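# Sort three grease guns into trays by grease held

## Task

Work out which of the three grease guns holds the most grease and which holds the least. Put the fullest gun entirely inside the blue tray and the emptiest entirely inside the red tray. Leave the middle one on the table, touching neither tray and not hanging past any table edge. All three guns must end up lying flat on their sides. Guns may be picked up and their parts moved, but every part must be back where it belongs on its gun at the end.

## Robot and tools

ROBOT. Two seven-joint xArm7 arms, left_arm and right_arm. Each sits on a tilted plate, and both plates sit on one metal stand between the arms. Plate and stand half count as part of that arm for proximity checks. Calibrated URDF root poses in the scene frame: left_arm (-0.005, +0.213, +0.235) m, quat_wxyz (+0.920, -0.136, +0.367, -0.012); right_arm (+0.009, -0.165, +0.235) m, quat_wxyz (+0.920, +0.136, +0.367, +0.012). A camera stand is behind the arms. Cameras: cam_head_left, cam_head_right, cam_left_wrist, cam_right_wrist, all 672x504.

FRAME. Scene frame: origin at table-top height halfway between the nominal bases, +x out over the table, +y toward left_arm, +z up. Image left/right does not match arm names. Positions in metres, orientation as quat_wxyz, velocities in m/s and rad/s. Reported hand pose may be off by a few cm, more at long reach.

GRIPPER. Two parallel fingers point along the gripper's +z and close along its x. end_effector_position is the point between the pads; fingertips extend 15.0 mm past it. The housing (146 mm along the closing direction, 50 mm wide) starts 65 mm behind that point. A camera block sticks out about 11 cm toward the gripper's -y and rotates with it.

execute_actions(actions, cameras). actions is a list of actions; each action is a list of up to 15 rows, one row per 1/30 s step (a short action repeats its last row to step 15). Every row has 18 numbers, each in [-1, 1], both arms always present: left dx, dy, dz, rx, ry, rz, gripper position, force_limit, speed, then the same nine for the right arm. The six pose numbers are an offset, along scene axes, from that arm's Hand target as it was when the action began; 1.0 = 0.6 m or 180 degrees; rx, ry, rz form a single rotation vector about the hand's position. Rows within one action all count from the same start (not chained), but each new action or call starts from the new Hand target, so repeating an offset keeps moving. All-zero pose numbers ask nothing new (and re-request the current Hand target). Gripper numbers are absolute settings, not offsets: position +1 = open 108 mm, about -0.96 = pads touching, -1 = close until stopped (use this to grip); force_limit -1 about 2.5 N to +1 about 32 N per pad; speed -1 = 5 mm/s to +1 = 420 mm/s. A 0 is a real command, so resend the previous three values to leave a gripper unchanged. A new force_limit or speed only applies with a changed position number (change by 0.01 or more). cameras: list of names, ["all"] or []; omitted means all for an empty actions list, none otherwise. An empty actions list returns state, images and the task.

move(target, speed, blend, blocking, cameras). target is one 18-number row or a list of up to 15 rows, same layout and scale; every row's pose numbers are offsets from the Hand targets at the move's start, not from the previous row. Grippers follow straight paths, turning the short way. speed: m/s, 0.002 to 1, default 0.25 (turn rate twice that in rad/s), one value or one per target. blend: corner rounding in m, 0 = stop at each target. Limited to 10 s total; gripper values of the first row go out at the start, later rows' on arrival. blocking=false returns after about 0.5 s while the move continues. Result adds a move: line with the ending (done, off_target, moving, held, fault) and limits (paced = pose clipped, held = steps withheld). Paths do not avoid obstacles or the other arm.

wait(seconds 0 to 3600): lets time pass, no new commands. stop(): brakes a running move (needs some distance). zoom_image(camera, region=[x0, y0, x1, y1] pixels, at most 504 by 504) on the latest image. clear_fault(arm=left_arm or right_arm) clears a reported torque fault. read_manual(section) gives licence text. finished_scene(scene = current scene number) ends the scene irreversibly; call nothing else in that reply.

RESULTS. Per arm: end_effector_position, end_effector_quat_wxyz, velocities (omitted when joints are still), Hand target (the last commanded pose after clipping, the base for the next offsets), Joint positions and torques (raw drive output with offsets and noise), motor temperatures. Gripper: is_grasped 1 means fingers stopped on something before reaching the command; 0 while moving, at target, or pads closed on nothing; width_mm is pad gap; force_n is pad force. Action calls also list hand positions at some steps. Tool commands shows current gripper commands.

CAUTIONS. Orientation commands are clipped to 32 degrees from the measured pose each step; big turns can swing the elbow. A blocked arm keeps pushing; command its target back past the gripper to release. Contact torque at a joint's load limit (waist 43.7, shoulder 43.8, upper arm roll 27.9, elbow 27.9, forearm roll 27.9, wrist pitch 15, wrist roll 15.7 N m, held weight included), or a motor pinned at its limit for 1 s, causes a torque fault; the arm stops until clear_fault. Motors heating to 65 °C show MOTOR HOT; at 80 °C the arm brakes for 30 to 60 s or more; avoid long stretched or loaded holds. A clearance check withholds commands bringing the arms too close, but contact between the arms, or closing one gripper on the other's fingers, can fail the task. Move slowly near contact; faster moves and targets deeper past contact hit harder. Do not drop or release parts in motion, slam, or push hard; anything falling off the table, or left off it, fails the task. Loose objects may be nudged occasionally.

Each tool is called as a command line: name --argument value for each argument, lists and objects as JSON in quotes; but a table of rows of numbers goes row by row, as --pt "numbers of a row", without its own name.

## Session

execute_actions --actions '[]'

Scene clock: 0.00 s.
left_arm: end_effector_position=(+0.5511, -0.1714, +0.3841) width_mm=108.06 is_grasped=0 force_n=0.00 end_effector_quat_wxyz=(+0.107, -0.348, +0.881, -0.304) | right_arm: end_effector_position=(+0.6798, -0.1955, +0.2437) width_mm=108.05 is_grasped=0 force_n=0.00 end_effector_quat_wxyz=(-0.161, -0.548, +0.820, +0.011)
Joint positions: left_arm=[-1.735 0.272 0.461 1.399 -1.886 -0.857 -0.218] | right_arm=[1.22 -0.319 -0.715 1.4 -0.819 1.474 -1.313]
Joint velocities: within noise
Joint torques (N m): no reading
Motor temperatures (°C): left_arm=[33 34 34 33 32 31 33] | right_arm=[33 39 38 28 31 33 35]
Hand target: left_arm +0.5511, -0.1714, +0.3841; +0.107, -0.348, +0.881, -0.304 | right_arm +0.6798, -0.1955, +0.2437; -0.161, -0.548, +0.820, +0.011
Tool commands: left_gripper/position=+1.0 left_gripper/force_limit=+1.0 left_gripper/speed=+1.0 right_gripper/position=+1.0 right_gripper/force_limit=+1.0 right_gripper/speed=+1.0

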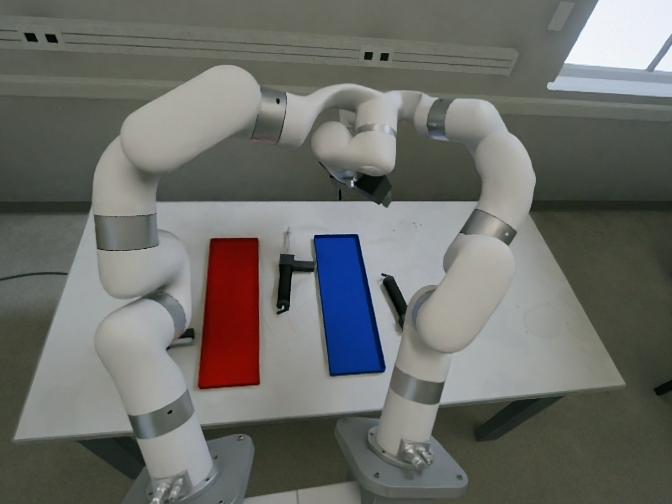

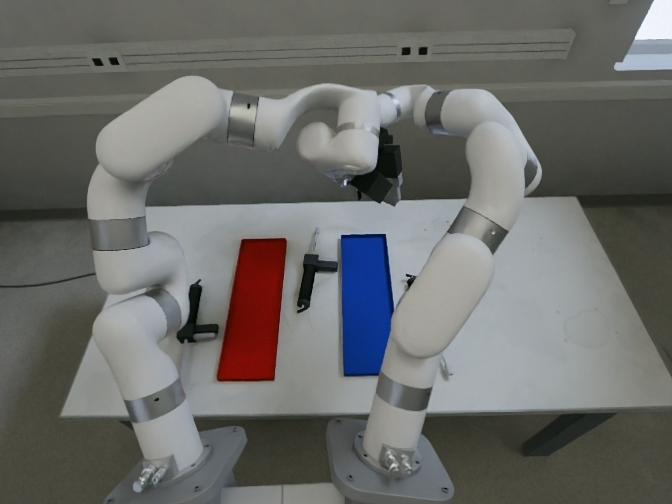

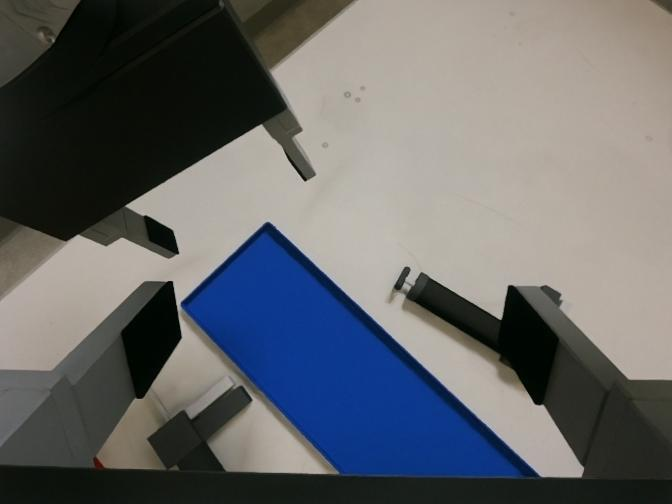

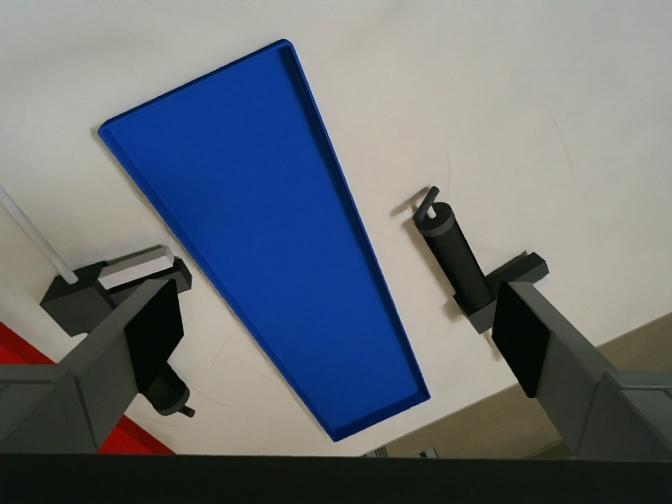

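move --pt "0 0.702 0.0265 0.0924 0.1932 0.2504 0.31 0.6 0.5 0 0 0 0 0 0 0.31 0.6 0.5" --pt "0 0.702 0.0265 0.0924 0.1932 0.2504 0.31 0.6 0.5 -0.216 -0.174 0.26 0.0689 -0.079 0.125 0.31 0.6 0.5" --speed '[0.35,0.35]' --blend '[0.05,0]' --cameras '["cam_left_wrist","cam_right_wrist","cam_head_left"]'

Scene clock: 35.27 s.
left_arm: end_effector_position=(+0.5511, +0.2498, +0.4000) width_mm=70.05 is_grasped=0 force_n=0.00 end_effector_quat_wxyz=(+0.000, +0.707, -0.708, +0.001) | right_arm: end_effector_position=(+0.5502, -0.2999, +0.3997) width_mm=70.05 is_grasped=0 force_n=0.00 end_effector_quat_wxyz=(-0.001, +0.708, -0.706, +0.000)
Joint positions: left_arm=[-1.594 -0.549 0.413 1.252 -2.113 -1.694 -0.301] | right_arm=[1.103 -1.212 -0.165 0.901 -0.973 1.768 -1.681]
Joint torques (N m): left_arm=[2.17 4.07 -19.77 6.63 -3.17 -5.9 1.32] | right_arm=[0.77 -0.58 18.92 11.05 1.16 -0.5 -1.54]
Hand target: left_arm +0.5511, +0.2498, +0.4000; +0.000, +0.707, -0.708, +0.001 | right_arm +0.5502, -0.2999, +0.3997; -0.001, +0.708, -0.706, +0.000
Off the commanded pose: left_arm 0.000 m, 0 deg | right_arm 0.000 m, 0 deg.
joint at its limit (left arm) — joint 6 (wrist pitch), lower limit.
move: done; blend cut to 0 m at target 1
Images, in order (width x height): cam_head_left 672x504, cam_left_wrist 672x504, cam_right_wrist 672x504.

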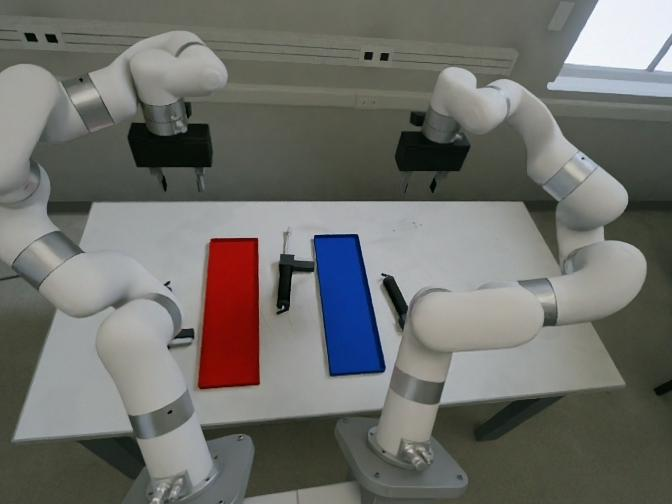

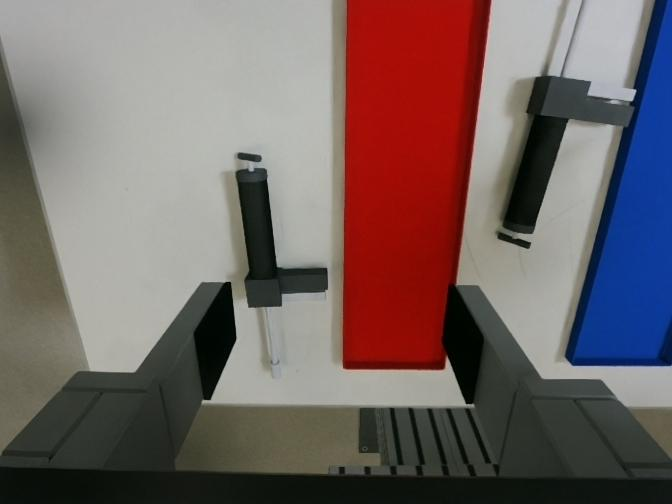

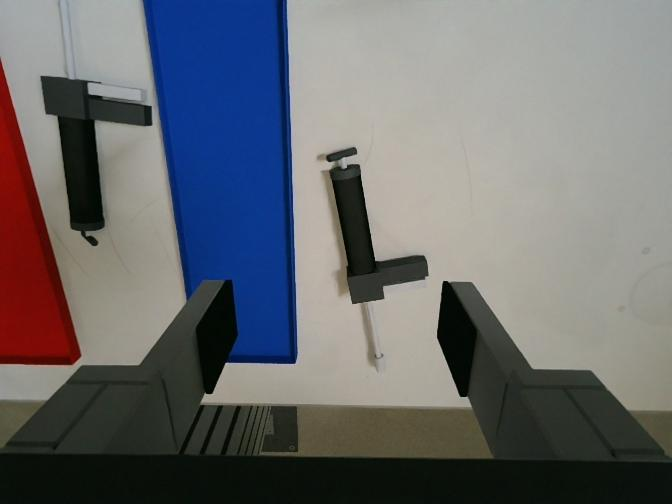

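move --target '[0.0232,-0.4047,-0.4667,0,0,-0.0389,0.31,0.6,0.5,-0.1583,0.1608,-0.171,0.1739,-0.1739,0.4778,0.31,0.6,0.5]' --speed 0.35 --cameras '["cam_left_wrist","cam_head_left"]'

Scene clock: 87.97 s.
left_arm: end_effector_position=(+0.5651, +0.0069, +0.1200) width_mm=70.05 is_grasped=0 force_n=0.00 end_effector_quat_wxyz=(+0.000, -0.662, +0.749, -0.001) | right_arm: end_effector_position=(+0.4553, -0.2034, +0.2972) width_mm=70.05 is_grasped=0 force_n=0.00 end_effector_quat_wxyz=(-0.343, +0.939, +0.002, +0.000)
Joint positions: left_arm=[-1.256 0.547 0.748 1.606 -2.695 -0.783 -0.042] | right_arm=[1.503 -2.062 -0.447 0.454 -1.059 1.717 -3.203]
Joint torques (N m): left_arm=[-10.05 -15.74 -9.61 10.4 -2.98 -5.97 1.46] | right_arm=[-17.02 -0.62 9.64 -8.48 2.2 -3.35 -1.58]
Hand target: left_arm +0.5650, +0.0069, +0.1200; +0.000, -0.662, +0.749, -0.001 | right_arm +0.4553, -0.2034, +0.2971; -0.343, +0.939, +0.002, +0.000
Off the commanded pose: left_arm 0.000 m, 0 deg | right_arm 0.000 m, 0 deg.
joint sent to its limit (right arm) — joint 2 (shoulder), lower limit. The joint targets still meet the commanded pose.
move: done
Images, in order (width x height): cam_head_left 672x504, cam_left_wrist 672x504.

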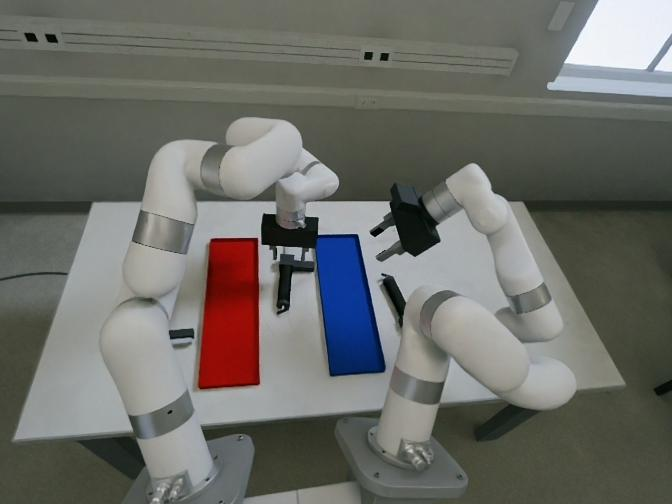

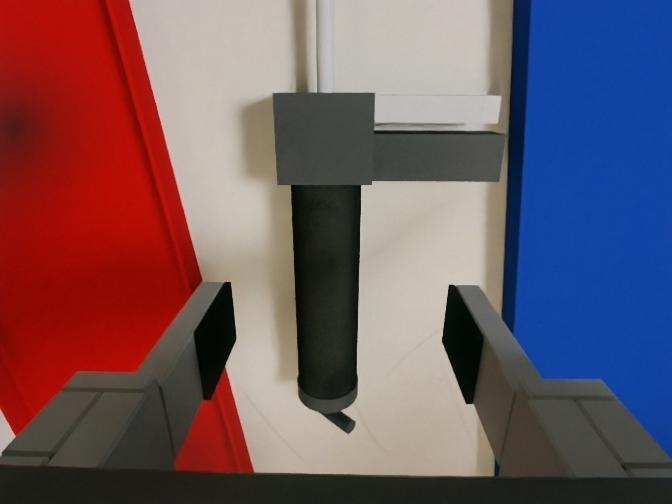

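move --pt "0 0.015 -0.161 0 0 0 0.31 0.6 0.5 0.191 0 0 0 0 0 0.31 0.6 0.5" --pt "0 0.015 -0.161 0 0 0 -1 0.6 -0.6 0.191 0 0 0 0 0 0.31 0.6 0.5" --pt "0 0.015 0.033 0 0 0 -1 0.6 -0.6 0.191 0 0 0 0 0 0.31 0.6 0.5" --pt "0.0083 0.155 0.1333 0 0 0.5389 -1 0.6 -0.6 0.191 0 0 0 0 0 0.31 0.6 0.5" --pt "0.0083 0.155 0.1333 0 0 0.5389 -1 0.6 -0.6 0.2018 0.2372 -0.0685 0 0 0 -0.1 0 0.5" --speed '[0.15,0.1,0.25,0.4,0.3]' --blend '[0,0,0.03,0,0]' --cameras '["cam_right_wrist"]'

Scene clock: 110.77 s.
left_arm: end_effector_position=(+0.5700, +0.0999, +0.1999) width_mm=35.19 is_grasped=1 force_n=41.64 end_effector_quat_wxyz=(-0.001, +1.000, -0.001, +0.001) | right_arm: end_effector_position=(+0.5763, -0.0611, +0.2560) width_mm=47.50 is_grasped=0 force_n=0.00 end_effector_quat_wxyz=(-0.343, +0.939, +0.002, +0.000)
Joint positions: left_arm=[-1.87 0.337 1.433 1.379 -2.766 -0.826 -1.534] | right_arm=[1.89 -1.608 -0.791 0.717 -1.449 1.425 -2.955]
Joint torques (N m): left_arm=[-17.97 -1.01 -2.21 9.15 2.51 -0.58 -1.27] | right_arm=[7.35 13.02 13.91 -5 -0.62 -3.47 1.11]
Hand target: left_arm +0.5700, +0.0999, +0.1999; -0.001, +1.000, -0.001, +0.001 | right_arm +0.5763, -0.0611, +0.2560; -0.343, +0.939, +0.002, +0.000
Off the commanded pose: left_arm 0.000 m, 0 deg | right_arm 0.000 m, 0 deg.
move: done

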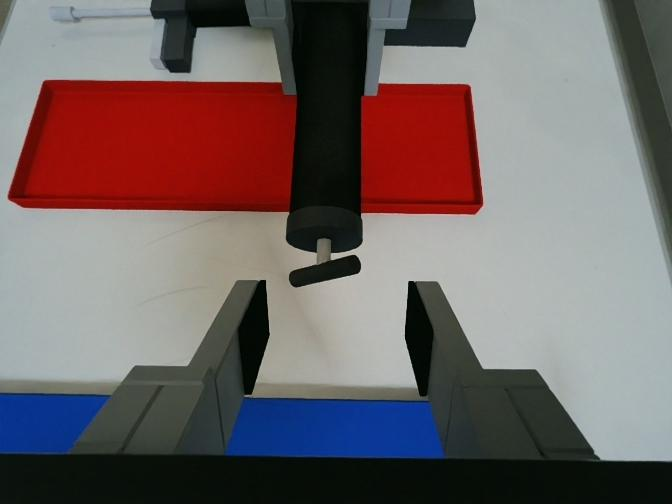

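move --pt "0 0 0 0 0 0 -1 0.6 -0.6 -0.006 0.04 -0.083 0 0 0 -0.1 0 0.5" --pt "0 0 0 0 0 0 -1 0.6 -0.6 -0.006 0.04 -0.083 0 0 0 -1 0 -0.5" --pt "0 0 0 0 0 0 -1 0.6 -0.6 -0.006 -0.11 -0.083 0 0 0 -1 0 -0.5" --pt "0 0 0 0 0 0 -1 0.6 -0.6 -0.006 -0.11 -0.083 0 0 0 -0.4 0 -0.5" --speed '[0.15,0.1,0.07,0.1]' --cameras '["cam_right_wrist"]'

Scene clock: 119.83 s.
left_arm: end_effector_position=(+0.5700, +0.1000, +0.1999) width_mm=35.19 is_grasped=1 force_n=41.27 end_effector_quat_wxyz=(-0.001, +1.000, -0.001, +0.001) | right_arm: end_effector_position=(+0.5728, -0.1272, +0.2062) width_mm=30.99 is_grasped=0 force_n=0.00 end_effector_quat_wxyz=(-0.343, +0.939, +0.002, +0.000)
Joint positions: left_arm=[-1.87 0.337 1.433 1.379 -2.766 -0.826 -1.534] | right_arm=[1.738 -1.755 -0.834 0.719 -1.44 1.437 -3.17]
Joint torques (N m): left_arm=[-18.36 0.42 -9.49 12.06 -2.83 -0.71 0.64] | right_arm=[2.59 11.78 13.51 -15.48 1.36 -3.21 -1.5]
Hand target: left_arm +0.5700, +0.0999, +0.1999; -0.001, +1.000, -0.001, +0.001 | right_arm +0.5727, -0.1271, +0.2062; -0.343, +0.939, +0.002, +0.000
Off the commanded pose: left_arm 0.000 m, 0 deg | right_arm 0.000 m, 0 deg.
move: done

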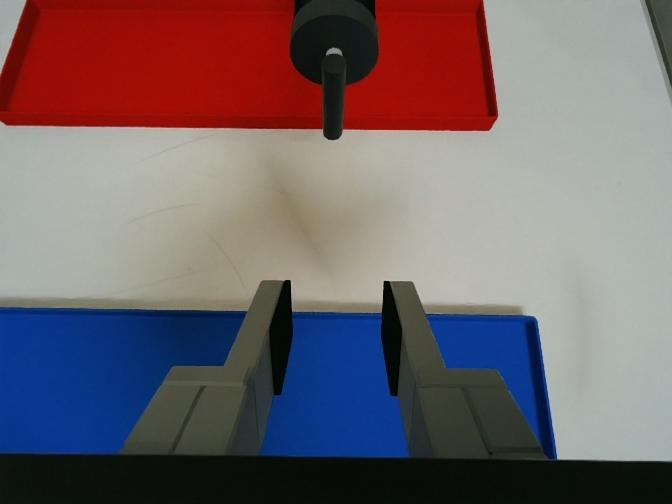

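move --pt "0 0 0 0 0 0 -1 0.6 -0.6 0 0.1335 0 0 0 0 -0.4 0 -0.5" --pt "0 0 0 0 0 0 -1 0.6 -0.6 0 0.1335 0 0 0 0 -1 0.2 -0.5" --pt "0 0 0 0 0 0 -1 0.6 -0.6 0 0.155 0 0 0 0 -1 0.2 -0.5" --pt "0 0 0 0 0 0 -1 0.6 -0.6 0 0.155 0 0 0 0 -0.3 0 -0.4" --pt "0 0 0 0 0 0 -1 0.6 -0.6 0 0.06 0.1 0 0 0 -0.3 0 -0.4" --speed '[0.15,0.1,0.06,0.1,0.25]' --cameras '["cam_right_wrist"]'

move --pt "-0.078 0.0585 0 0 0 0.5 -1 0.6 -0.6 0 -0.1815 0.0563 0 0 0 -0.3 0 -0.4" --pt "-0.078 0.0585 -0.2333 0 0 0.5 -1 0.6 -0.6 0 -0.1815 0.0563 0 0 0 -0.3 0 -0.4" --pt "-0.078 0.0585 -0.2857 0 0 0.5 -1 0.6 -0.6 0 -0.1815 0.0563 0 0 0 -0.3 0 -0.4" --pt "-0.078 0.0585 -0.2857 0 0 0.5 -0.05 0.6 -0.7 0 -0.1815 0.0563 0 0 0 -0.3 0 -0.4" --pt "-0.078 0.0585 -0.05 0 0 0.5 -0.05 0.6 -0.7 0 -0.1815 0.0563 0 0 0 -0.3 0 -0.4" --pt "-0.255 0.4135 -0.1333 0 0 0.5167 0.31 0.6 0.5 0 -0.1815 0.0563 0 0 0 -0.3 0 -0.4" --speed '[0.4,0.25,0.06,0.1,0.25,0.3]' --blend '[0.0,0.01,0,0,0.03,0]' --cameras '["cam_left_wrist","cam_head_left"]'

Scene clock: 139.50 s.
left_arm: end_effector_position=(+0.5700, +0.0999, +0.1999) width_mm=35.19 is_grasped=1 force_n=41.83 end_effector_quat_wxyz=(-0.001, +1.000, -0.001, +0.001) | right_arm: end_effector_position=(+0.5727, -0.0910, +0.2662) width_mm=36.50 is_grasped=0 force_n=0.00 end_effector_quat_wxyz=(-0.343, +0.939, +0.002, +0.000)
Joint positions: left_arm=[-1.87 0.337 1.433 1.379 -2.766 -0.826 -1.534] | right_arm=[1.828 -1.636 -0.728 0.708 -1.376 1.457 -3.005]
Joint torques (N m): left_arm=[-7.56 7.93 -2.37 9.16 2.33 -7.05 1.07] | right_arm=[-10.02 13.01 18.73 -3.98 1.85 -1.13 -1.62]
Hand target: left_arm +0.5700, +0.0999, +0.1999; -0.001, +1.000, -0.001, +0.001 | right_arm +0.5727, -0.0911, +0.2662; -0.343, +0.939, +0.002, +0.000
Off the commanded pose: left_arm 0.000 m, 0 deg | right_arm 0.000 m, 0 deg.
move: done

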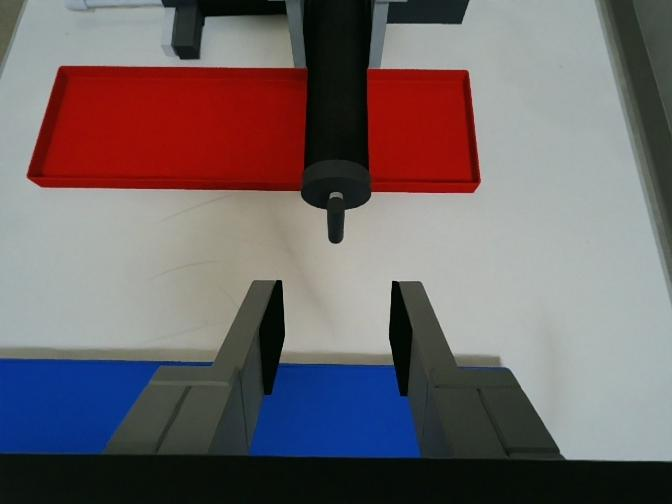

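Scene clock: 146.67 s.
left_arm: end_effector_position=(+0.4170, +0.3480, +0.1200) width_mm=70.05 is_grasped=0 force_n=0.00 end_effector_quat_wxyz=(-0.001, +0.689, +0.725, +0.000) | right_arm: end_effector_position=(+0.5727, -0.2000, +0.3000) width_mm=36.50 is_grasped=0 force_n=0.00 end_effector_quat_wxyz=(-0.343, +0.939, +0.002, +0.000)
Joint positions: left_arm=[-2.711 0.436 3.033 0.659 -3.152 -0.29 -2.113] | right_arm=[1.692 -1.702 -0.523 0.804 -1.161 1.618 -3.193]
Joint torques (N m): left_arm=[-6.71 18.24 3.41 3.97 -2.88 0.07 1.31] | right_arm=[-14.96 7.48 19.33 -1.56 2.12 -1.01 -1.48]
Hand target: left_arm +0.4170, +0.3480, +0.1200; -0.001, +0.689, +0.725, +0.000 | right_arm +0.5727, -0.2000, +0.3000; -0.343, +0.939, +0.002, +0.000
Off the commanded pose: left_arm 0.000 m, 0 deg | right_arm 0.000 m, 0 deg.
move: done
Images, in order (width x height): cam_head_left 672x504, cam_left_wrist 672x504.

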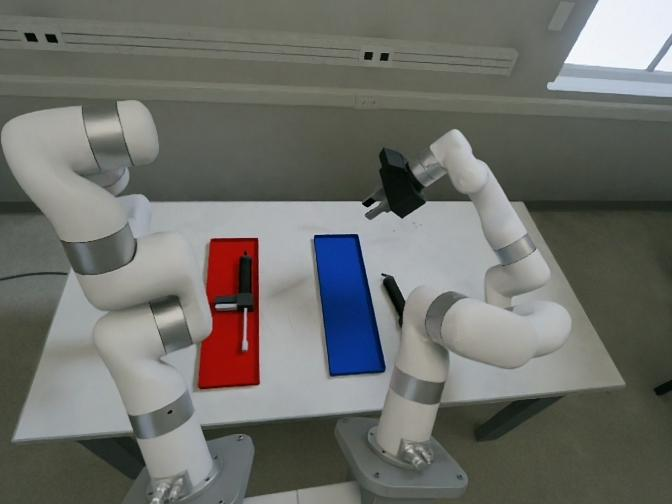

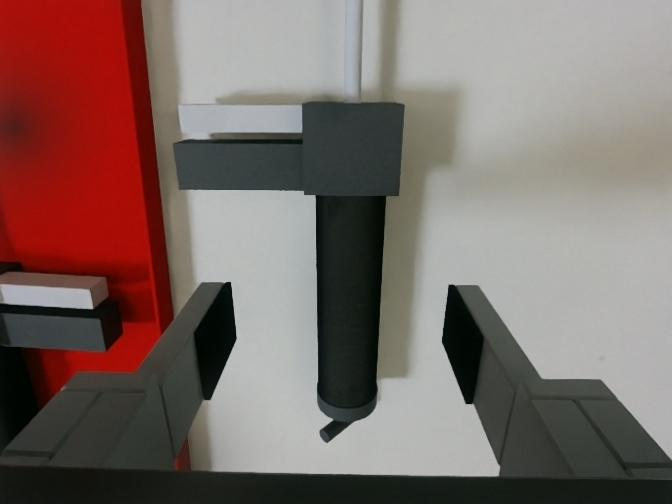

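move --pt "0 0.004 -0.161 0 0 0 0.31 0.6 0.5 0 0 0 0 0 0 -0.3 0 -0.4" --pt "0 0.004 -0.161 0 0 0 -1 0.6 -0.6 0 0 0 0 0 0 -0.3 0 -0.4" --pt "0 0.004 0.033 0 0 0 -1 0.6 -0.6 0 0 0 0 0 0 -0.3 0 -0.4" --pt "0.255 -0.4133 0.1333 0 0 -0.5167 -1 0.6 -0.6 0 0 0 0 0 0 -0.3 0 -0.4" --pt "0.255 -0.4133 0.1333 0 0 -0.5167 -1 0.6 -0.6 0.006 0.2315 -0.0733 0 0 0 -0.1 0 0.5" --speed '[0.15,0.1,0.25,0.4,0.3]' --blend '[0,0,0.03,0,0]' --cameras '["cam_right_wrist"]'

Scene clock: 161.50 s.
left_arm: end_effector_position=(+0.5700, +0.1001, +0.1999) width_mm=35.21 is_grasped=1 force_n=42.27 end_effector_quat_wxyz=(-0.001, +1.000, -0.001, +0.001) | right_arm: end_effector_position=(+0.5763, -0.0611, +0.2560) width_mm=47.50 is_grasped=0 force_n=0.00 end_effector_quat_wxyz=(-0.343, +0.939, +0.002, +0.000)
Joint positions: left_arm=[-1.793 0.226 1.248 1.357 -2.567 -0.872 -1.701] | right_arm=[1.885 -1.603 -0.793 0.717 -1.445 1.418 -2.956]
Joint torques (N m): left_arm=[-7.11 7.06 -12.42 11.38 -3.15 -6.88 1.44] | right_arm=[7.14 13.01 13.95 -4.72 -0.78 -3.5 1.09]
Hand target: left_arm +0.5700, +0.1001, +0.1999; -0.001, +1.000, -0.001, +0.001 | right_arm +0.5763, -0.0611, +0.2560; -0.343, +0.939, +0.002, +0.000
Off the commanded pose: left_arm 0.000 m, 0 deg | right_arm 0.000 m, 0 deg.
move: done

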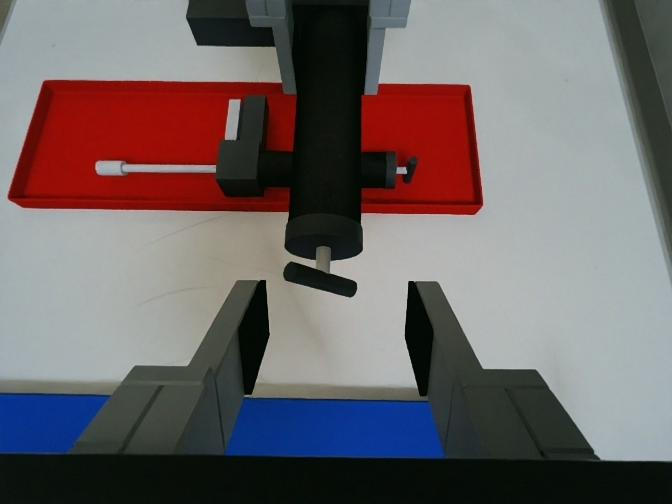

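move --pt "0 0 0 0 0 0 -1 0.6 -0.6 -0.008 0.033 -0.083 0 0 0 -0.1 0 0.5" --pt "0 0 0 0 0 0 -1 0.6 -0.6 -0.008 0.033 -0.083 0 0 0 -1 0 -0.5" --pt "0 0 0 0 0 0 -1 0.6 -0.6 -0.008 -0.117 -0.083 0 0 0 -1 0 -0.5" --pt "0 0 0 0 0 0 -1 0.6 -0.6 -0.008 -0.117 -0.083 0 0 0 -0.4 0 -0.5" --speed '[0.15,0.1,0.07,0.1]' --cameras '["cam_right_wrist"]'

Scene clock: 170.77 s.
left_arm: end_effector_position=(+0.5700, +0.1002, +0.1999) width_mm=35.21 is_grasped=1 force_n=41.65 end_effector_quat_wxyz=(-0.001, +1.000, -0.001, +0.001) | right_arm: end_effector_position=(+0.5716, -0.1314, +0.2062) width_mm=30.99 is_grasped=0 force_n=0.00 end_effector_quat_wxyz=(-0.343, +0.939, +0.002, +0.000)
Joint positions: left_arm=[-1.793 0.226 1.248 1.357 -2.567 -0.872 -1.701] | right_arm=[1.723 -1.757 -0.832 0.717 -1.43 1.434 -3.179]
Joint torques (N m): left_arm=[-17.29 4.62 -12.37 11.42 -2.95 -0.57 -1.52] | right_arm=[3.25 11.68 13.51 -15.3 1.5 -3.31 -1.54]
Hand target: left_arm +0.5700, +0.1001, +0.1999; -0.001, +1.000, -0.001, +0.001 | right_arm +0.5715, -0.1313, +0.2062; -0.343, +0.939, +0.002, +0.000
Off the commanded pose: left_arm 0.000 m, 0 deg | right_arm 0.000 m, 0 deg.
move: done

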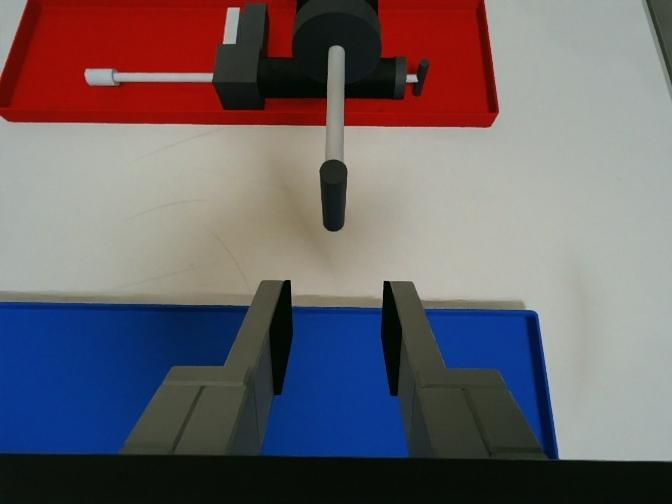

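move --pt "0 0 0 0 0 0 -1 0.6 -0.6 0 0.0628 0 0 0 0 -0.4 0 -0.5" --pt "0 0 0 0 0 0 -1 0.6 -0.6 0 0.0628 0 0 0 0 -1 0.2 -0.5" --pt "0 0 0 0 0 0 -1 0.6 -0.6 0 0.155 0 0 0 0 -1 0.2 -0.5" --pt "0 0 0 0 0 0 -1 0.6 -0.6 0 0.155 0 0 0 0 -0.3 0 -0.4" --pt "0 0 0 0 0 0 -1 0.6 -0.6 0 0.067 0.1 0 0 0 -0.3 0 -0.4" --speed '[0.15,0.1,0.07,0.1,0.25]' --cameras '["cam_right_wrist"]'

move --pt "-0.0667 -0.1085 0 0 0 0.5 -1 0.6 -0.6 -0.1192 -0.298 0.0563 -0.1607 -0.1949 0.5356 -0.3 0 -0.4" --pt "-0.0667 -0.1085 -0.2333 0 0 0.5 -1 0.6 -0.6 -0.2492 -0.4015 -0.2437 -0.1607 -0.1949 0.5356 -0.3 0 -0.4" --pt "-0.0667 -0.1085 -0.2933 0 0 0.5 -1 0.6 -0.6 -0.2492 -0.4015 -0.2437 -0.1607 -0.1949 0.5356 -0.3 0 -0.4" --pt "-0.0667 -0.1085 -0.2933 0 0 0.5 -0.05 0.6 -0.7 -0.2492 -0.4015 -0.2437 -0.1607 -0.1949 0.5356 0.31 0.6 0.5" --pt "-0.0667 -0.1085 -0.05 0 0 0.5 -0.05 0.6 -0.7 -0.2492 -0.4015 -0.2437 -0.1607 -0.1949 0.5356 0.31 0.6 0.5" --pt "0 0.172 0.162 0 0.342 0.94 -0.05 0.6 -0.7 -0.2492 -0.4015 -0.2437 -0.1607 -0.1949 0.5356 0.31 0.6 0.5" --speed '[0.4,0.25,0.06,0.1,0.3,0.4]' --blend '[0.0,0.0,0,0,0.03,0]' --cameras '["cam_right_wrist","cam_head_left"]'

Scene clock: 207.30 s.
left_arm: end_effector_position=(+0.5700, +0.1001, +0.1999) width_mm=35.21 is_grasped=1 force_n=41.66 end_effector_quat_wxyz=(-0.001, +1.000, -0.001, +0.001) | right_arm: end_effector_position=(+0.5715, -0.0911, +0.2662) width_mm=36.49 is_grasped=0 force_n=0.00 end_effector_quat_wxyz=(-0.343, +0.939, +0.002, +0.000)
Joint positions: left_arm=[-1.793 0.226 1.248 1.357 -2.567 -0.872 -1.7] | right_arm=[1.82 -1.634 -0.73 0.704 -1.372 1.45 -3.005]
Joint torques (N m): left_arm=[-6.92 -2.77 -5.5 11.11 1.72 -7.11 1.12] | right_arm=[-10.08 12.69 18.7 -3.92 1.92 -1.18 -1.56]
Hand target: left_arm +0.5700, +0.1001, +0.1999; -0.001, +1.000, -0.001, +0.001 | right_arm +0.5715, -0.0911, +0.2662; -0.343, +0.939, +0.002, +0.000
Off the commanded pose: left_arm 0.000 m, 0 deg | right_arm 0.000 m, 0 deg.
move: done

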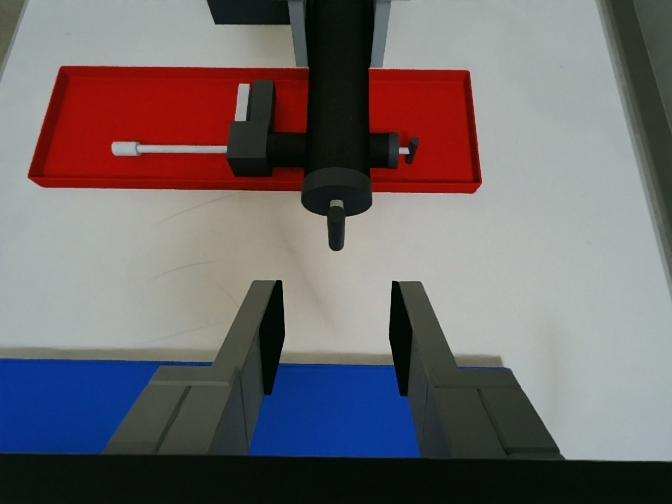

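Scene clock: 216.03 s.
left_arm: end_effector_position=(+0.5700, +0.2033, +0.2971) width_mm=50.25 is_grasped=0 force_n=0.00 end_effector_quat_wxyz=(-0.001, +0.001, +0.939, -0.343) | right_arm: end_effector_position=(+0.4220, -0.3320, +0.1200) width_mm=70.05 is_grasped=0 force_n=0.00 end_effector_quat_wxyz=(+0.000, +0.635, +0.773, -0.001)
Joint positions: left_arm=[-2.338 0.372 2.756 1.18 -4.037 -1.18 -3.054] | right_arm=[1.025 -2.062 -1.016 0.276 -1.878 1.713 -5.211]
Joint torques (N m): left_arm=[-0.26 31.71 5.03 7.56 -4.83 -7.52 1.48] | right_arm=[-17.53 -2.57 9.22 -12.53 -1.22 -2.56 -1.45]
Hand target: left_arm +0.5700, +0.2033, +0.2971; -0.001, +0.001, +0.939, -0.343 | right_arm +0.4220, -0.3320, +0.1200; +0.000, +0.635, +0.773, -0.001
Off the commanded pose: left_arm 0.000 m, 0 deg | right_arm 0.000 m, 0 deg.
joint at its limit (right arm) — joint 2 (shoulder), lower limit.
move: done
Images, in order (width x height): cam_head_left 672x504, cam_right_wrist 672x504.

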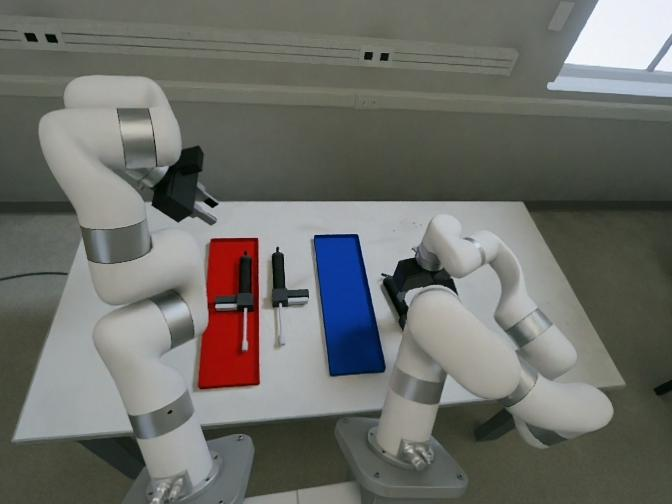

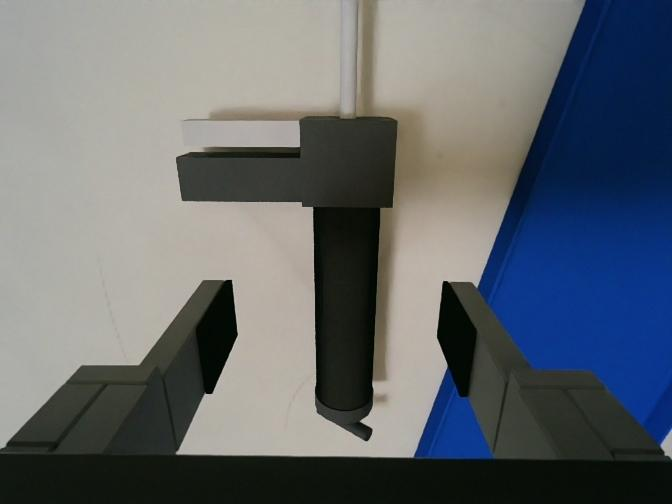

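move --pt "0 0 0 0 0 0 -0.05 0.6 -0.7 0.0067 0.0067 -0.161 0 0 0 0.31 0.6 0.5" --pt "0 0 0 0 0 0 -0.05 0.6 -0.7 0.0067 0.0067 -0.161 0 0 0 -1 0.6 -0.6" --pt "0 0 0 0 0 0 -0.05 0.6 -0.7 0.0067 0.0067 0.033 0 0 0 -1 0.6 -0.6" --speed '[0.15,0.1,0.2]' --cameras '["cam_right_wrist","cam_head_left"]'

Scene clock: 262.20 s.
left_arm: end_effector_position=(+0.5700, +0.2033, +0.2971) width_mm=50.25 is_grasped=0 force_n=0.00 end_effector_quat_wxyz=(-0.001, +0.001, +0.939, -0.343) | right_arm: end_effector_position=(+0.4260, -0.3279, +0.1398) width_mm=35.19 is_grasped=1 force_n=41.59 end_effector_quat_wxyz=(+0.000, +0.635, +0.773, -0.001)
Joint positions: left_arm=[-2.338 0.372 2.757 1.18 -4.037 -1.18 -3.054] | right_arm=[1.061 -2.038 -0.916 0.274 -1.792 1.745 -5.176]
Joint torques (N m): left_arm=[-8.07 31.2 1.44 7.85 -4.36 -7.13 0.97] | right_arm=[-2.03 7.93 15.7 -3.27 1.34 -0.65 1.09]
Hand target: left_arm +0.5700, +0.2033, +0.2971; -0.001, +0.001, +0.939, -0.343 | right_arm +0.4260, -0.3280, +0.1398; +0.000, +0.635, +0.773, -0.001
Off the commanded pose: left_arm 0.000 m, 0 deg | right_arm 0.000 m, 0 deg.
move: done
Images, in order (width x height): cam_head_left 672x504, cam_right_wrist 672x504.

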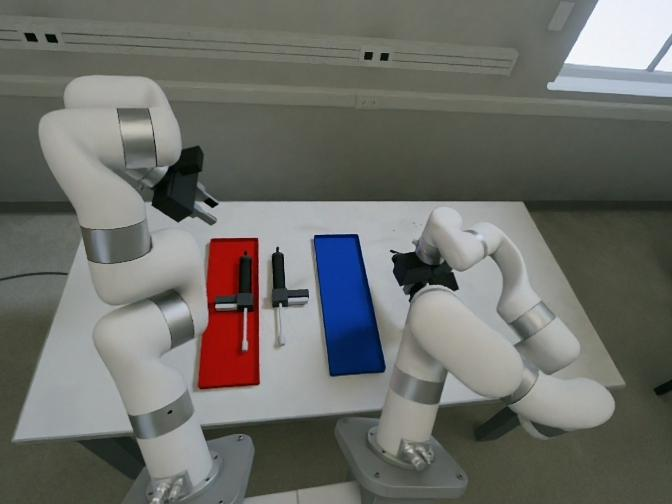

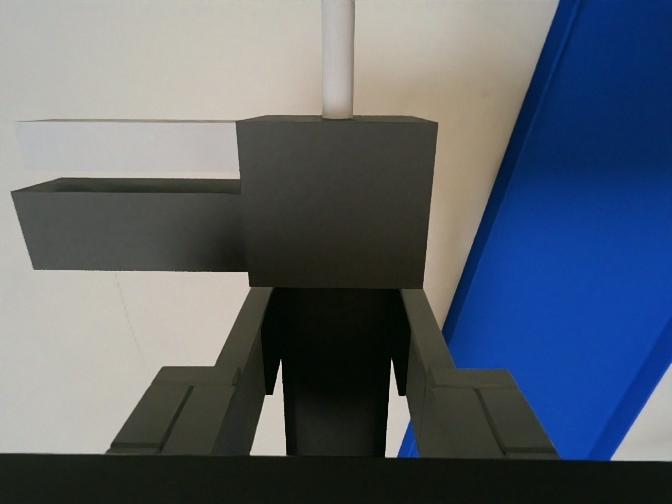

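move --pt "0 0 0 0 0 0 -0.05 0.6 -0.7 0.24 0.38 0.1003 0 0 -0.5 -1 0.6 -0.6" --pt "0 0 0 0 0 0 -0.05 0.6 -0.7 0.24 0.38 0.1003 0 0 -1 -1 0.6 -0.6" --speed '[0.45,0.45]' --blend '[0.1,0]'

move --pt "0 0 0 0 0 0 -0.05 0.6 -0.7 0 0 0 0 0 -0.561 -1 0.6 -0.6" --pt "-0.0142 -0.2328 -0.0652 0 0 0 -0.1 0 0.5 0 0 0 0 0 -0.561 -1 0.6 -0.6" --speed '[0.45,0.3]' --cameras '["cam_left_wrist","cam_head_left"]'

Scene clock: 273.77 s.
left_arm: end_effector_position=(+0.5700, +0.2033, +0.2971) width_mm=50.25 is_grasped=0 force_n=0.00 end_effector_quat_wxyz=(-0.001, +0.001, +0.939, -0.343) | right_arm: end_effector_position=(+0.5700, -0.0999, +0.2000) width_mm=35.20 is_grasped=1 force_n=41.27 end_effector_quat_wxyz=(-0.001, +0.773, -0.635, +0.000)
Joint positions: left_arm=[-2.338 0.372 2.757 1.18 -4.037 -1.18 -3.054] | right_arm=[2.05 -1.291 -0.854 0.769 -1.681 1.935 -1.313]
Joint torques (N m): left_arm=[-7.86 30.36 -0.97 7.97 -2.02 -5.53 -0.71] | right_arm=[12.82 14.6 17.56 -1.43 -1.6 -0.84 1.11]
Hand target: left_arm +0.5700, +0.2033, +0.2971; -0.001, +0.001, +0.939, -0.343 | right_arm +0.5700, -0.1000, +0.2000; -0.001, +0.773, -0.635, +0.000
Off the commanded pose: left_arm 0.000 m, 0 deg | right_arm 0.000 m, 0 deg.
move: done

Scene clock: 277.80 s.
left_arm: end_effector_position=(+0.5615, +0.0636, +0.2580) width_mm=47.51 is_grasped=0 force_n=0.00 end_effector_quat_wxyz=(-0.001, +0.001, +0.939, -0.343) | right_arm: end_effector_position=(+0.5700, -0.1000, +0.2000) width_mm=35.20 is_grasped=1 force_n=41.07 end_effector_quat_wxyz=(+0.001, -0.002, +1.000, -0.001)
Joint positions: left_arm=[-2.401 0.344 2.421 1.102 -4.07 -0.83 -3.24] | right_arm=[2.111 -1.354 -0.845 0.768 -1.728 2.018 0.442]
Joint torques (N m): left_arm=[-2.61 17.95 -6.6 10.46 0.37 -0.9 -1.33] | right_arm=[12.97 15.24 16.71 -2.91 -1.55 -0.59 1.09]
Hand target: left_arm +0.5615, +0.0636, +0.2580; -0.001, +0.001, +0.939, -0.343 | right_arm +0.5700, -0.1000, +0.2000; +0.001, -0.002, +1.000, -0.001
Off the commanded pose: left_arm 0.000 m, 0 deg | right_arm 0.000 m, 0 deg.
move: done
Images, in order (width x height): cam_head_left 672x504, cam_left_wrist 672x504.

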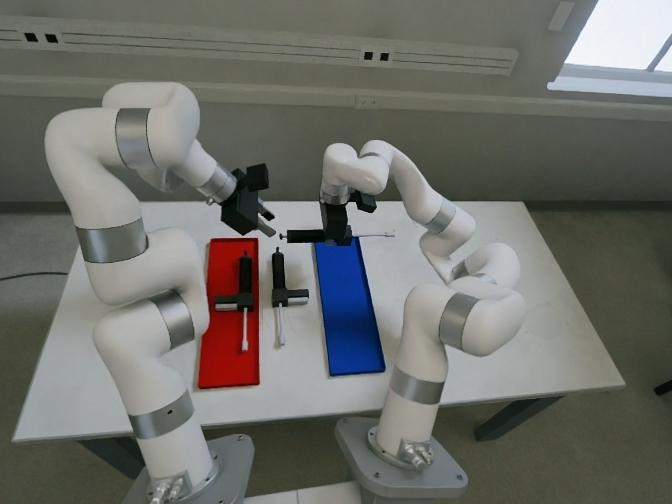

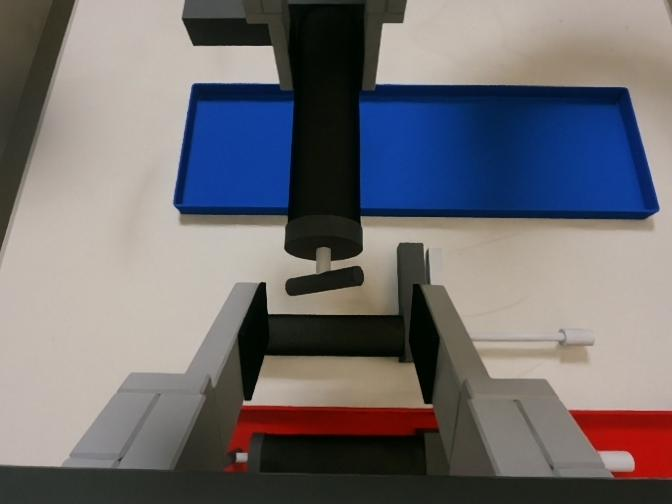

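move --pt "0.0125 -0.0322 -0.0867 0 0 0 -0.1 0 0.5 0 0 0 0 0 0 -1 0.6 -0.6" --pt "0.0125 -0.0322 -0.0867 0 0 0 -1 0 -0.5 0 0 0 0 0 0 -1 0.6 -0.6" --pt "0.0125 0.1178 -0.0867 0 0 0 -1 0 -0.5 0 0 0 0 0 0 -1 0.6 -0.6" --pt "0.0125 0.1178 -0.0867 0 0 0 -0.4 0 -0.5 0 0 0 0 0 0 -1 0.6 -0.6" --speed '[0.15,0.1,0.07,0.1]' --cameras '["cam_left_wrist"]'

Scene clock: 287.10 s.
left_arm: end_effector_position=(+0.5690, +0.1343, +0.2060) width_mm=30.99 is_grasped=0 force_n=0.00 end_effector_quat_wxyz=(-0.001, +0.001, +0.939, -0.343) | right_arm: end_effector_position=(+0.5700, -0.0999, +0.2000) width_mm=35.20 is_grasped=1 force_n=41.01 end_effector_quat_wxyz=(+0.001, -0.002, +1.000, -0.001)
Joint positions: left_arm=[-2.309 0.193 2.503 1.119 -4.073 -0.856 -3.02] | right_arm=[2.111 -1.354 -0.845 0.768 -1.728 2.018 0.442]
Joint torques (N m): left_arm=[-0.42 30.15 0.57 6.24 -4.68 -7.43 1.29] | right_arm=[12.83 14.58 20.67 -11.37 1.19 -1.33 0.09]
Hand target: left_arm +0.5690, +0.1343, +0.2060; -0.001, +0.001, +0.939, -0.343 | right_arm +0.5700, -0.1000, +0.2000; +0.001, -0.002, +1.000, -0.001
Off the commanded pose: left_arm 0.000 m, 0 deg | right_arm 0.000 m, 0 deg.
move: done

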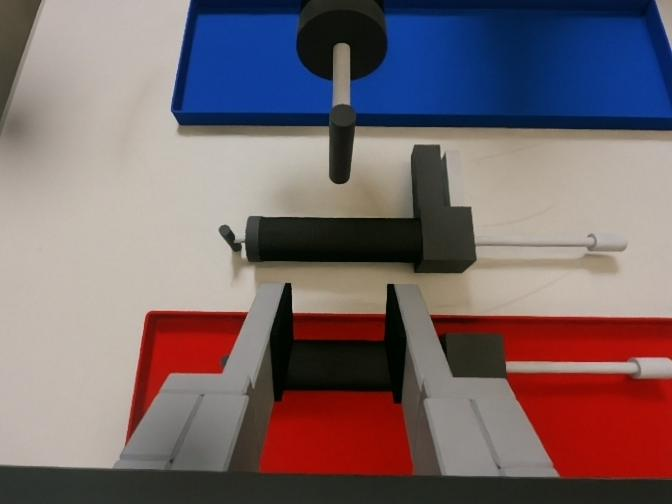

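move --pt "0 -0.0972 0 0 0 0 -0.4 0 -0.5 0 0 0 0 0 0 -1 0.6 -0.6" --pt "0 -0.0972 0 0 0 0 -1 0.2 -0.5 0 0 0 0 0 0 -1 0.6 -0.6" --pt "0 -0.1545 0 0 0 0 -1 0.2 -0.5 0 0 0 0 0 0 -1 0.6 -0.6" --pt "0 -0.1545 0 0 0 0 -0.3 0 -0.4 0 0 0 0 0 0 -1 0.6 -0.6" --pt "0 -0.0405 0.1067 0 0 0 -0.3 0 -0.4 0 0 0 0 0 0 -1 0.6 -0.6" --speed '[0.15,0.1,0.07,0.1,0.25]' --cameras '["cam_left_wrist"]'

move --pt "0 0 0 0 0 0 0.31 0.6 0.5 -0.1167 -0.3917 0 0 0 -0.4389 -1 0.6 -0.6" --pt "-0.065 -0.125 -0.25 0.1739 -0.1739 -0.4778 0.31 0.6 0.5 -0.1167 -0.3917 0 0 0 -0.4389 -1 0.6 -0.6" --pt "-0.065 -0.125 -0.35 0.1739 -0.1739 -0.4778 0.31 0.6 0.5 -0.1167 -0.3917 -0.2333 0 0 -0.4389 -1 0.6 -0.6" --pt "-0.065 -0.125 -0.4108 0.1739 -0.1739 -0.4778 0.31 0.6 0.5 -0.1167 -0.3917 -0.2935 0 0 -0.4389 -1 0.6 -0.6" --pt "-0.065 -0.125 -0.4108 0.1739 -0.1739 -0.4778 -1 0.6 -0.6 -0.1167 -0.3917 -0.2935 0 0 -0.4389 -0.05 0.6 -0.7" --pt "-0.065 -0.125 -0.4108 0.1739 -0.1739 -0.4778 -1 0.6 -0.6 -0.1167 -0.3917 -0.05 0 0 -0.4389 -0.05 0.6 -0.7" --speed '[0.4,0.4,0.25,0.06,0.1,0.3]' --blend 0 --cameras '["cam_left_wrist","cam_right_wrist","cam_head_left"]'

Scene clock: 324.43 s.
left_arm: end_effector_position=(+0.5690, +0.1099, +0.2700) width_mm=36.50 is_grasped=0 force_n=0.00 end_effector_quat_wxyz=(-0.001, +0.001, +0.939, -0.343) | right_arm: end_effector_position=(+0.5700, -0.1000, +0.2000) width_mm=35.20 is_grasped=1 force_n=41.01 end_effector_quat_wxyz=(+0.001, -0.002, +1.000, -0.001)
Joint positions: left_arm=[-2.357 0.371 2.52 1.122 -4.08 -0.96 -3.166] | right_arm=[2.111 -1.354 -0.845 0.768 -1.728 2.018 0.442]
Joint torques (N m): left_arm=[-11.87 28.7 2.22 7.55 -5.14 -7.23 1.2] | right_arm=[-2.58 8.56 20.09 -2.97 -1.01 -0.77 -1.44]
Hand target: left_arm +0.5690, +0.1100, +0.2700; -0.001, +0.001, +0.939, -0.343 | right_arm +0.5700, -0.1000, +0.2000; +0.001, -0.002, +1.000, -0.001
Off the commanded pose: left_arm 0.000 m, 0 deg | right_arm 0.000 m, 0 deg.
move: done

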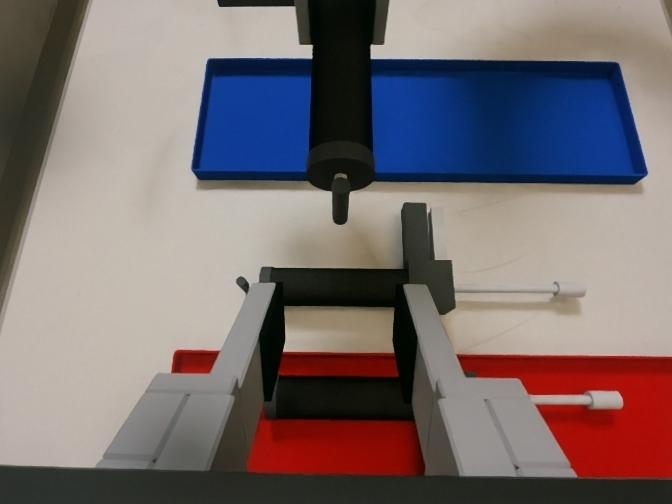

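Scene clock: 332.87 s.
left_arm: end_effector_position=(+0.5300, +0.0350, +0.0235) width_mm=35.17 is_grasped=1 force_n=42.91 end_effector_quat_wxyz=(-0.001, +0.707, +0.707, +0.000) | right_arm: end_effector_position=(+0.5000, -0.3350, +0.1700) width_mm=50.24 is_grasped=0 force_n=0.00 end_effector_quat_wxyz=(+0.000, +0.634, +0.773, -0.001)
Joint positions: left_arm=[-1.307 0.783 1.105 1.487 -3.281 -0.5 -2.836] | right_arm=[1.459 -1.906 -0.664 0.508 -1.747 1.952 1.189]
Joint torques (N m): left_arm=[-13.54 -16.57 -1.17 6.9 -1.43 -0.76 0.37] | right_arm=[-1.36 11.19 17.17 -2.21 1.39 -0.37 1.14]
Hand target: left_arm +0.5300, +0.0350, +0.0235; -0.001, +0.707, +0.707, +0.000 | right_arm +0.5000, -0.3350, +0.1700; +0.000, +0.634, +0.773, -0.001
Off the commanded pose: left_arm 0.000 m, 0 deg | right_arm 0.000 m, 0 deg.
move: done
Images, in order (width x height): cam_head_left 672x504, cam_left_wrist 672x504, cam_right_wrist 672x504.

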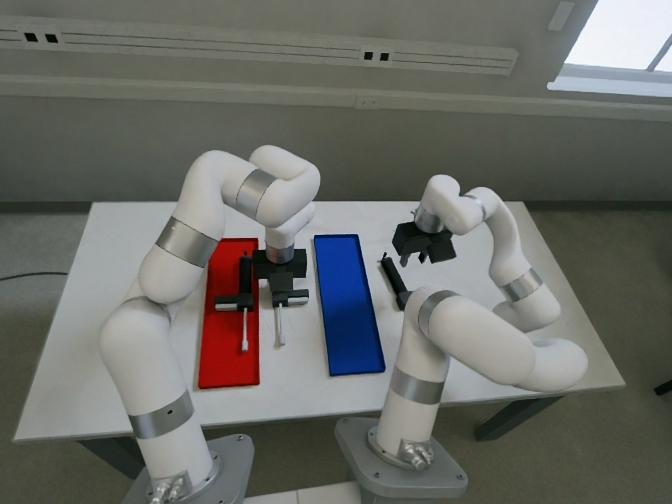

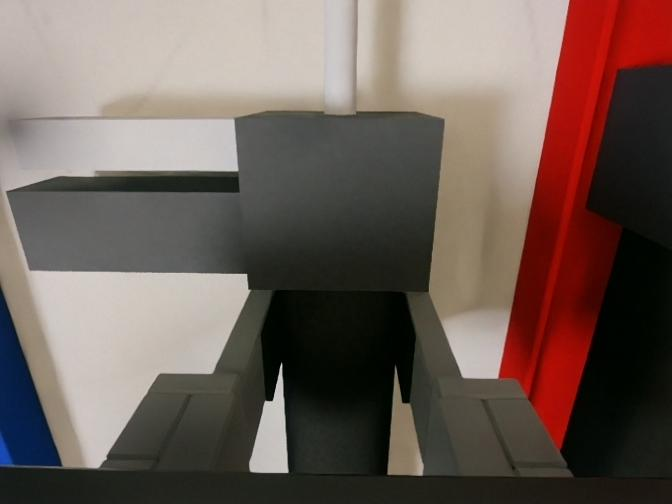

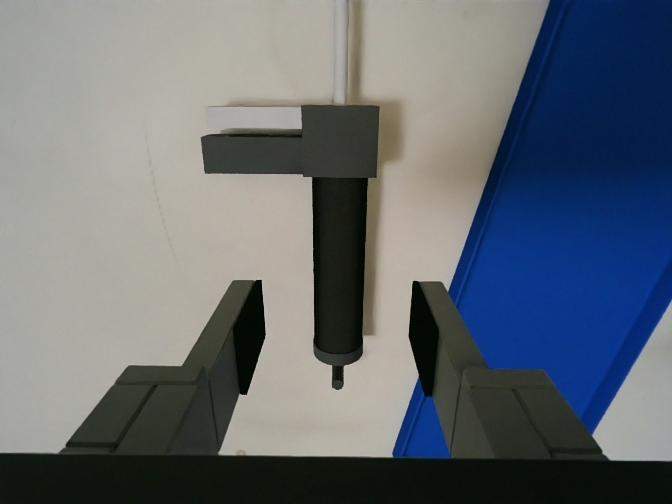

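move --pt "0 0 0.194 0 0 0 -1 0.6 -0.6 0.0833 -0.1917 0.2167 0 0 0 -0.05 0.6 -0.7" --pt "-0.01 -0.2717 0.194 0 0 0 -1 0.6 -0.6 0.0833 -0.1917 0.2167 0 0 0 -0.05 0.6 -0.7" --pt "-0.01 -0.2717 0.0608 0 0 0 -1 0.6 -0.6 0.0833 -0.1917 0.2167 0 0 0 -0.05 0.6 -0.7" --pt "-0.01 -0.2717 0.0083 0 0 0 -1 0.6 -0.6 0.0833 -0.1917 0.2167 0 0 0 -0.05 0.6 -0.7" --pt "-0.01 -0.2717 0.0083 0 0 0 -0.05 0.6 -0.7 0.0833 -0.1917 0.2167 0 0 0 -0.05 0.6 -0.7" --pt "-0.01 -0.2717 0.26 0 0 0 -0.05 0.6 -0.7 0.0833 -0.1917 0.2167 0 0 0 -0.05 0.6 -0.7" --speed '[0.25,0.3,0.25,0.06,0.1,0.25]' --blend '[0,0.01,0.01,0,0,0]' --cameras '["cam_left_wrist","cam_head_left"]'

Scene clock: 343.73 s.
left_arm: end_effector_position=(+0.5240, -0.1280, +0.1795) width_mm=50.25 is_grasped=0 force_n=0.00 end_effector_quat_wxyz=(-0.001, +0.707, +0.707, +0.000) | right_arm: end_effector_position=(+0.5500, -0.4500, +0.3000) width_mm=50.24 is_grasped=0 force_n=0.00 end_effector_quat_wxyz=(+0.000, +0.634, +0.773, -0.001)
Joint positions: left_arm=[-1.464 1.004 1.148 2.048 -3.322 -1.053 -3.112] | right_arm=[1.45 -1.625 -0.318 0.936 -1.478 2.066 0.989]
Joint torques (N m): left_arm=[-25.13 -28.9 5.37 9.56 2.62 -6.15 -1.53] | right_arm=[-21.03 14.34 20.68 3.35 1.12 -0.38 -1.5]
Hand target: left_arm +0.5240, -0.1281, +0.1795; -0.001, +0.707, +0.707, +0.000 | right_arm +0.5500, -0.4500, +0.3000; +0.000, +0.634, +0.773, -0.001
Off the commanded pose: left_arm 0.000 m, 0 deg | right_arm 0.000 m, 0 deg.
move: done
Images, in order (width x height): cam_head_left 672x504, cam_left_wrist 672x504.

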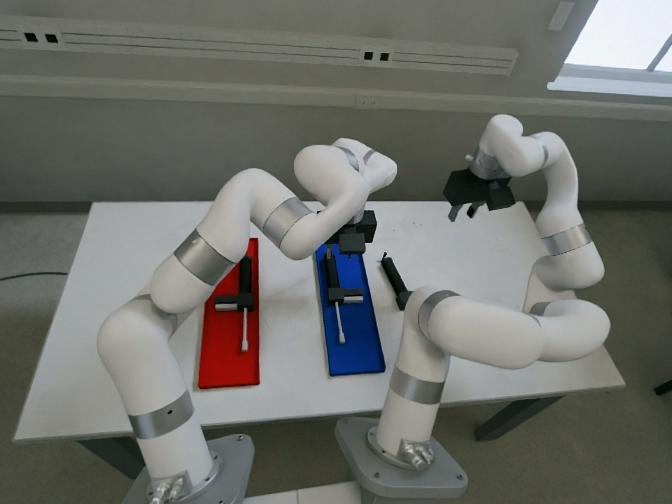

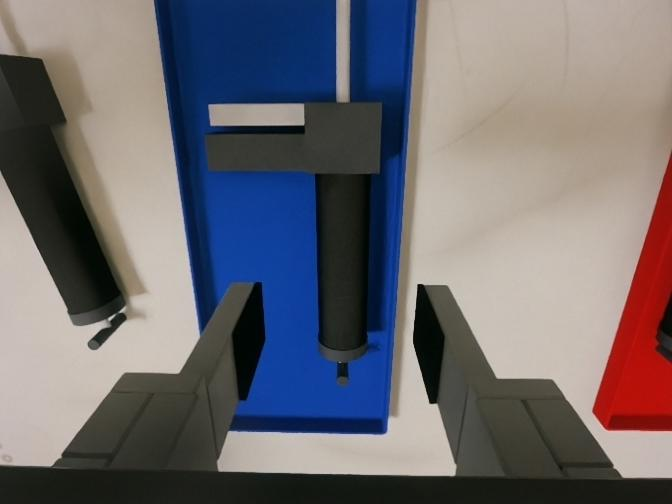

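finished_scene --scene 3

The scene is finished: the task was done.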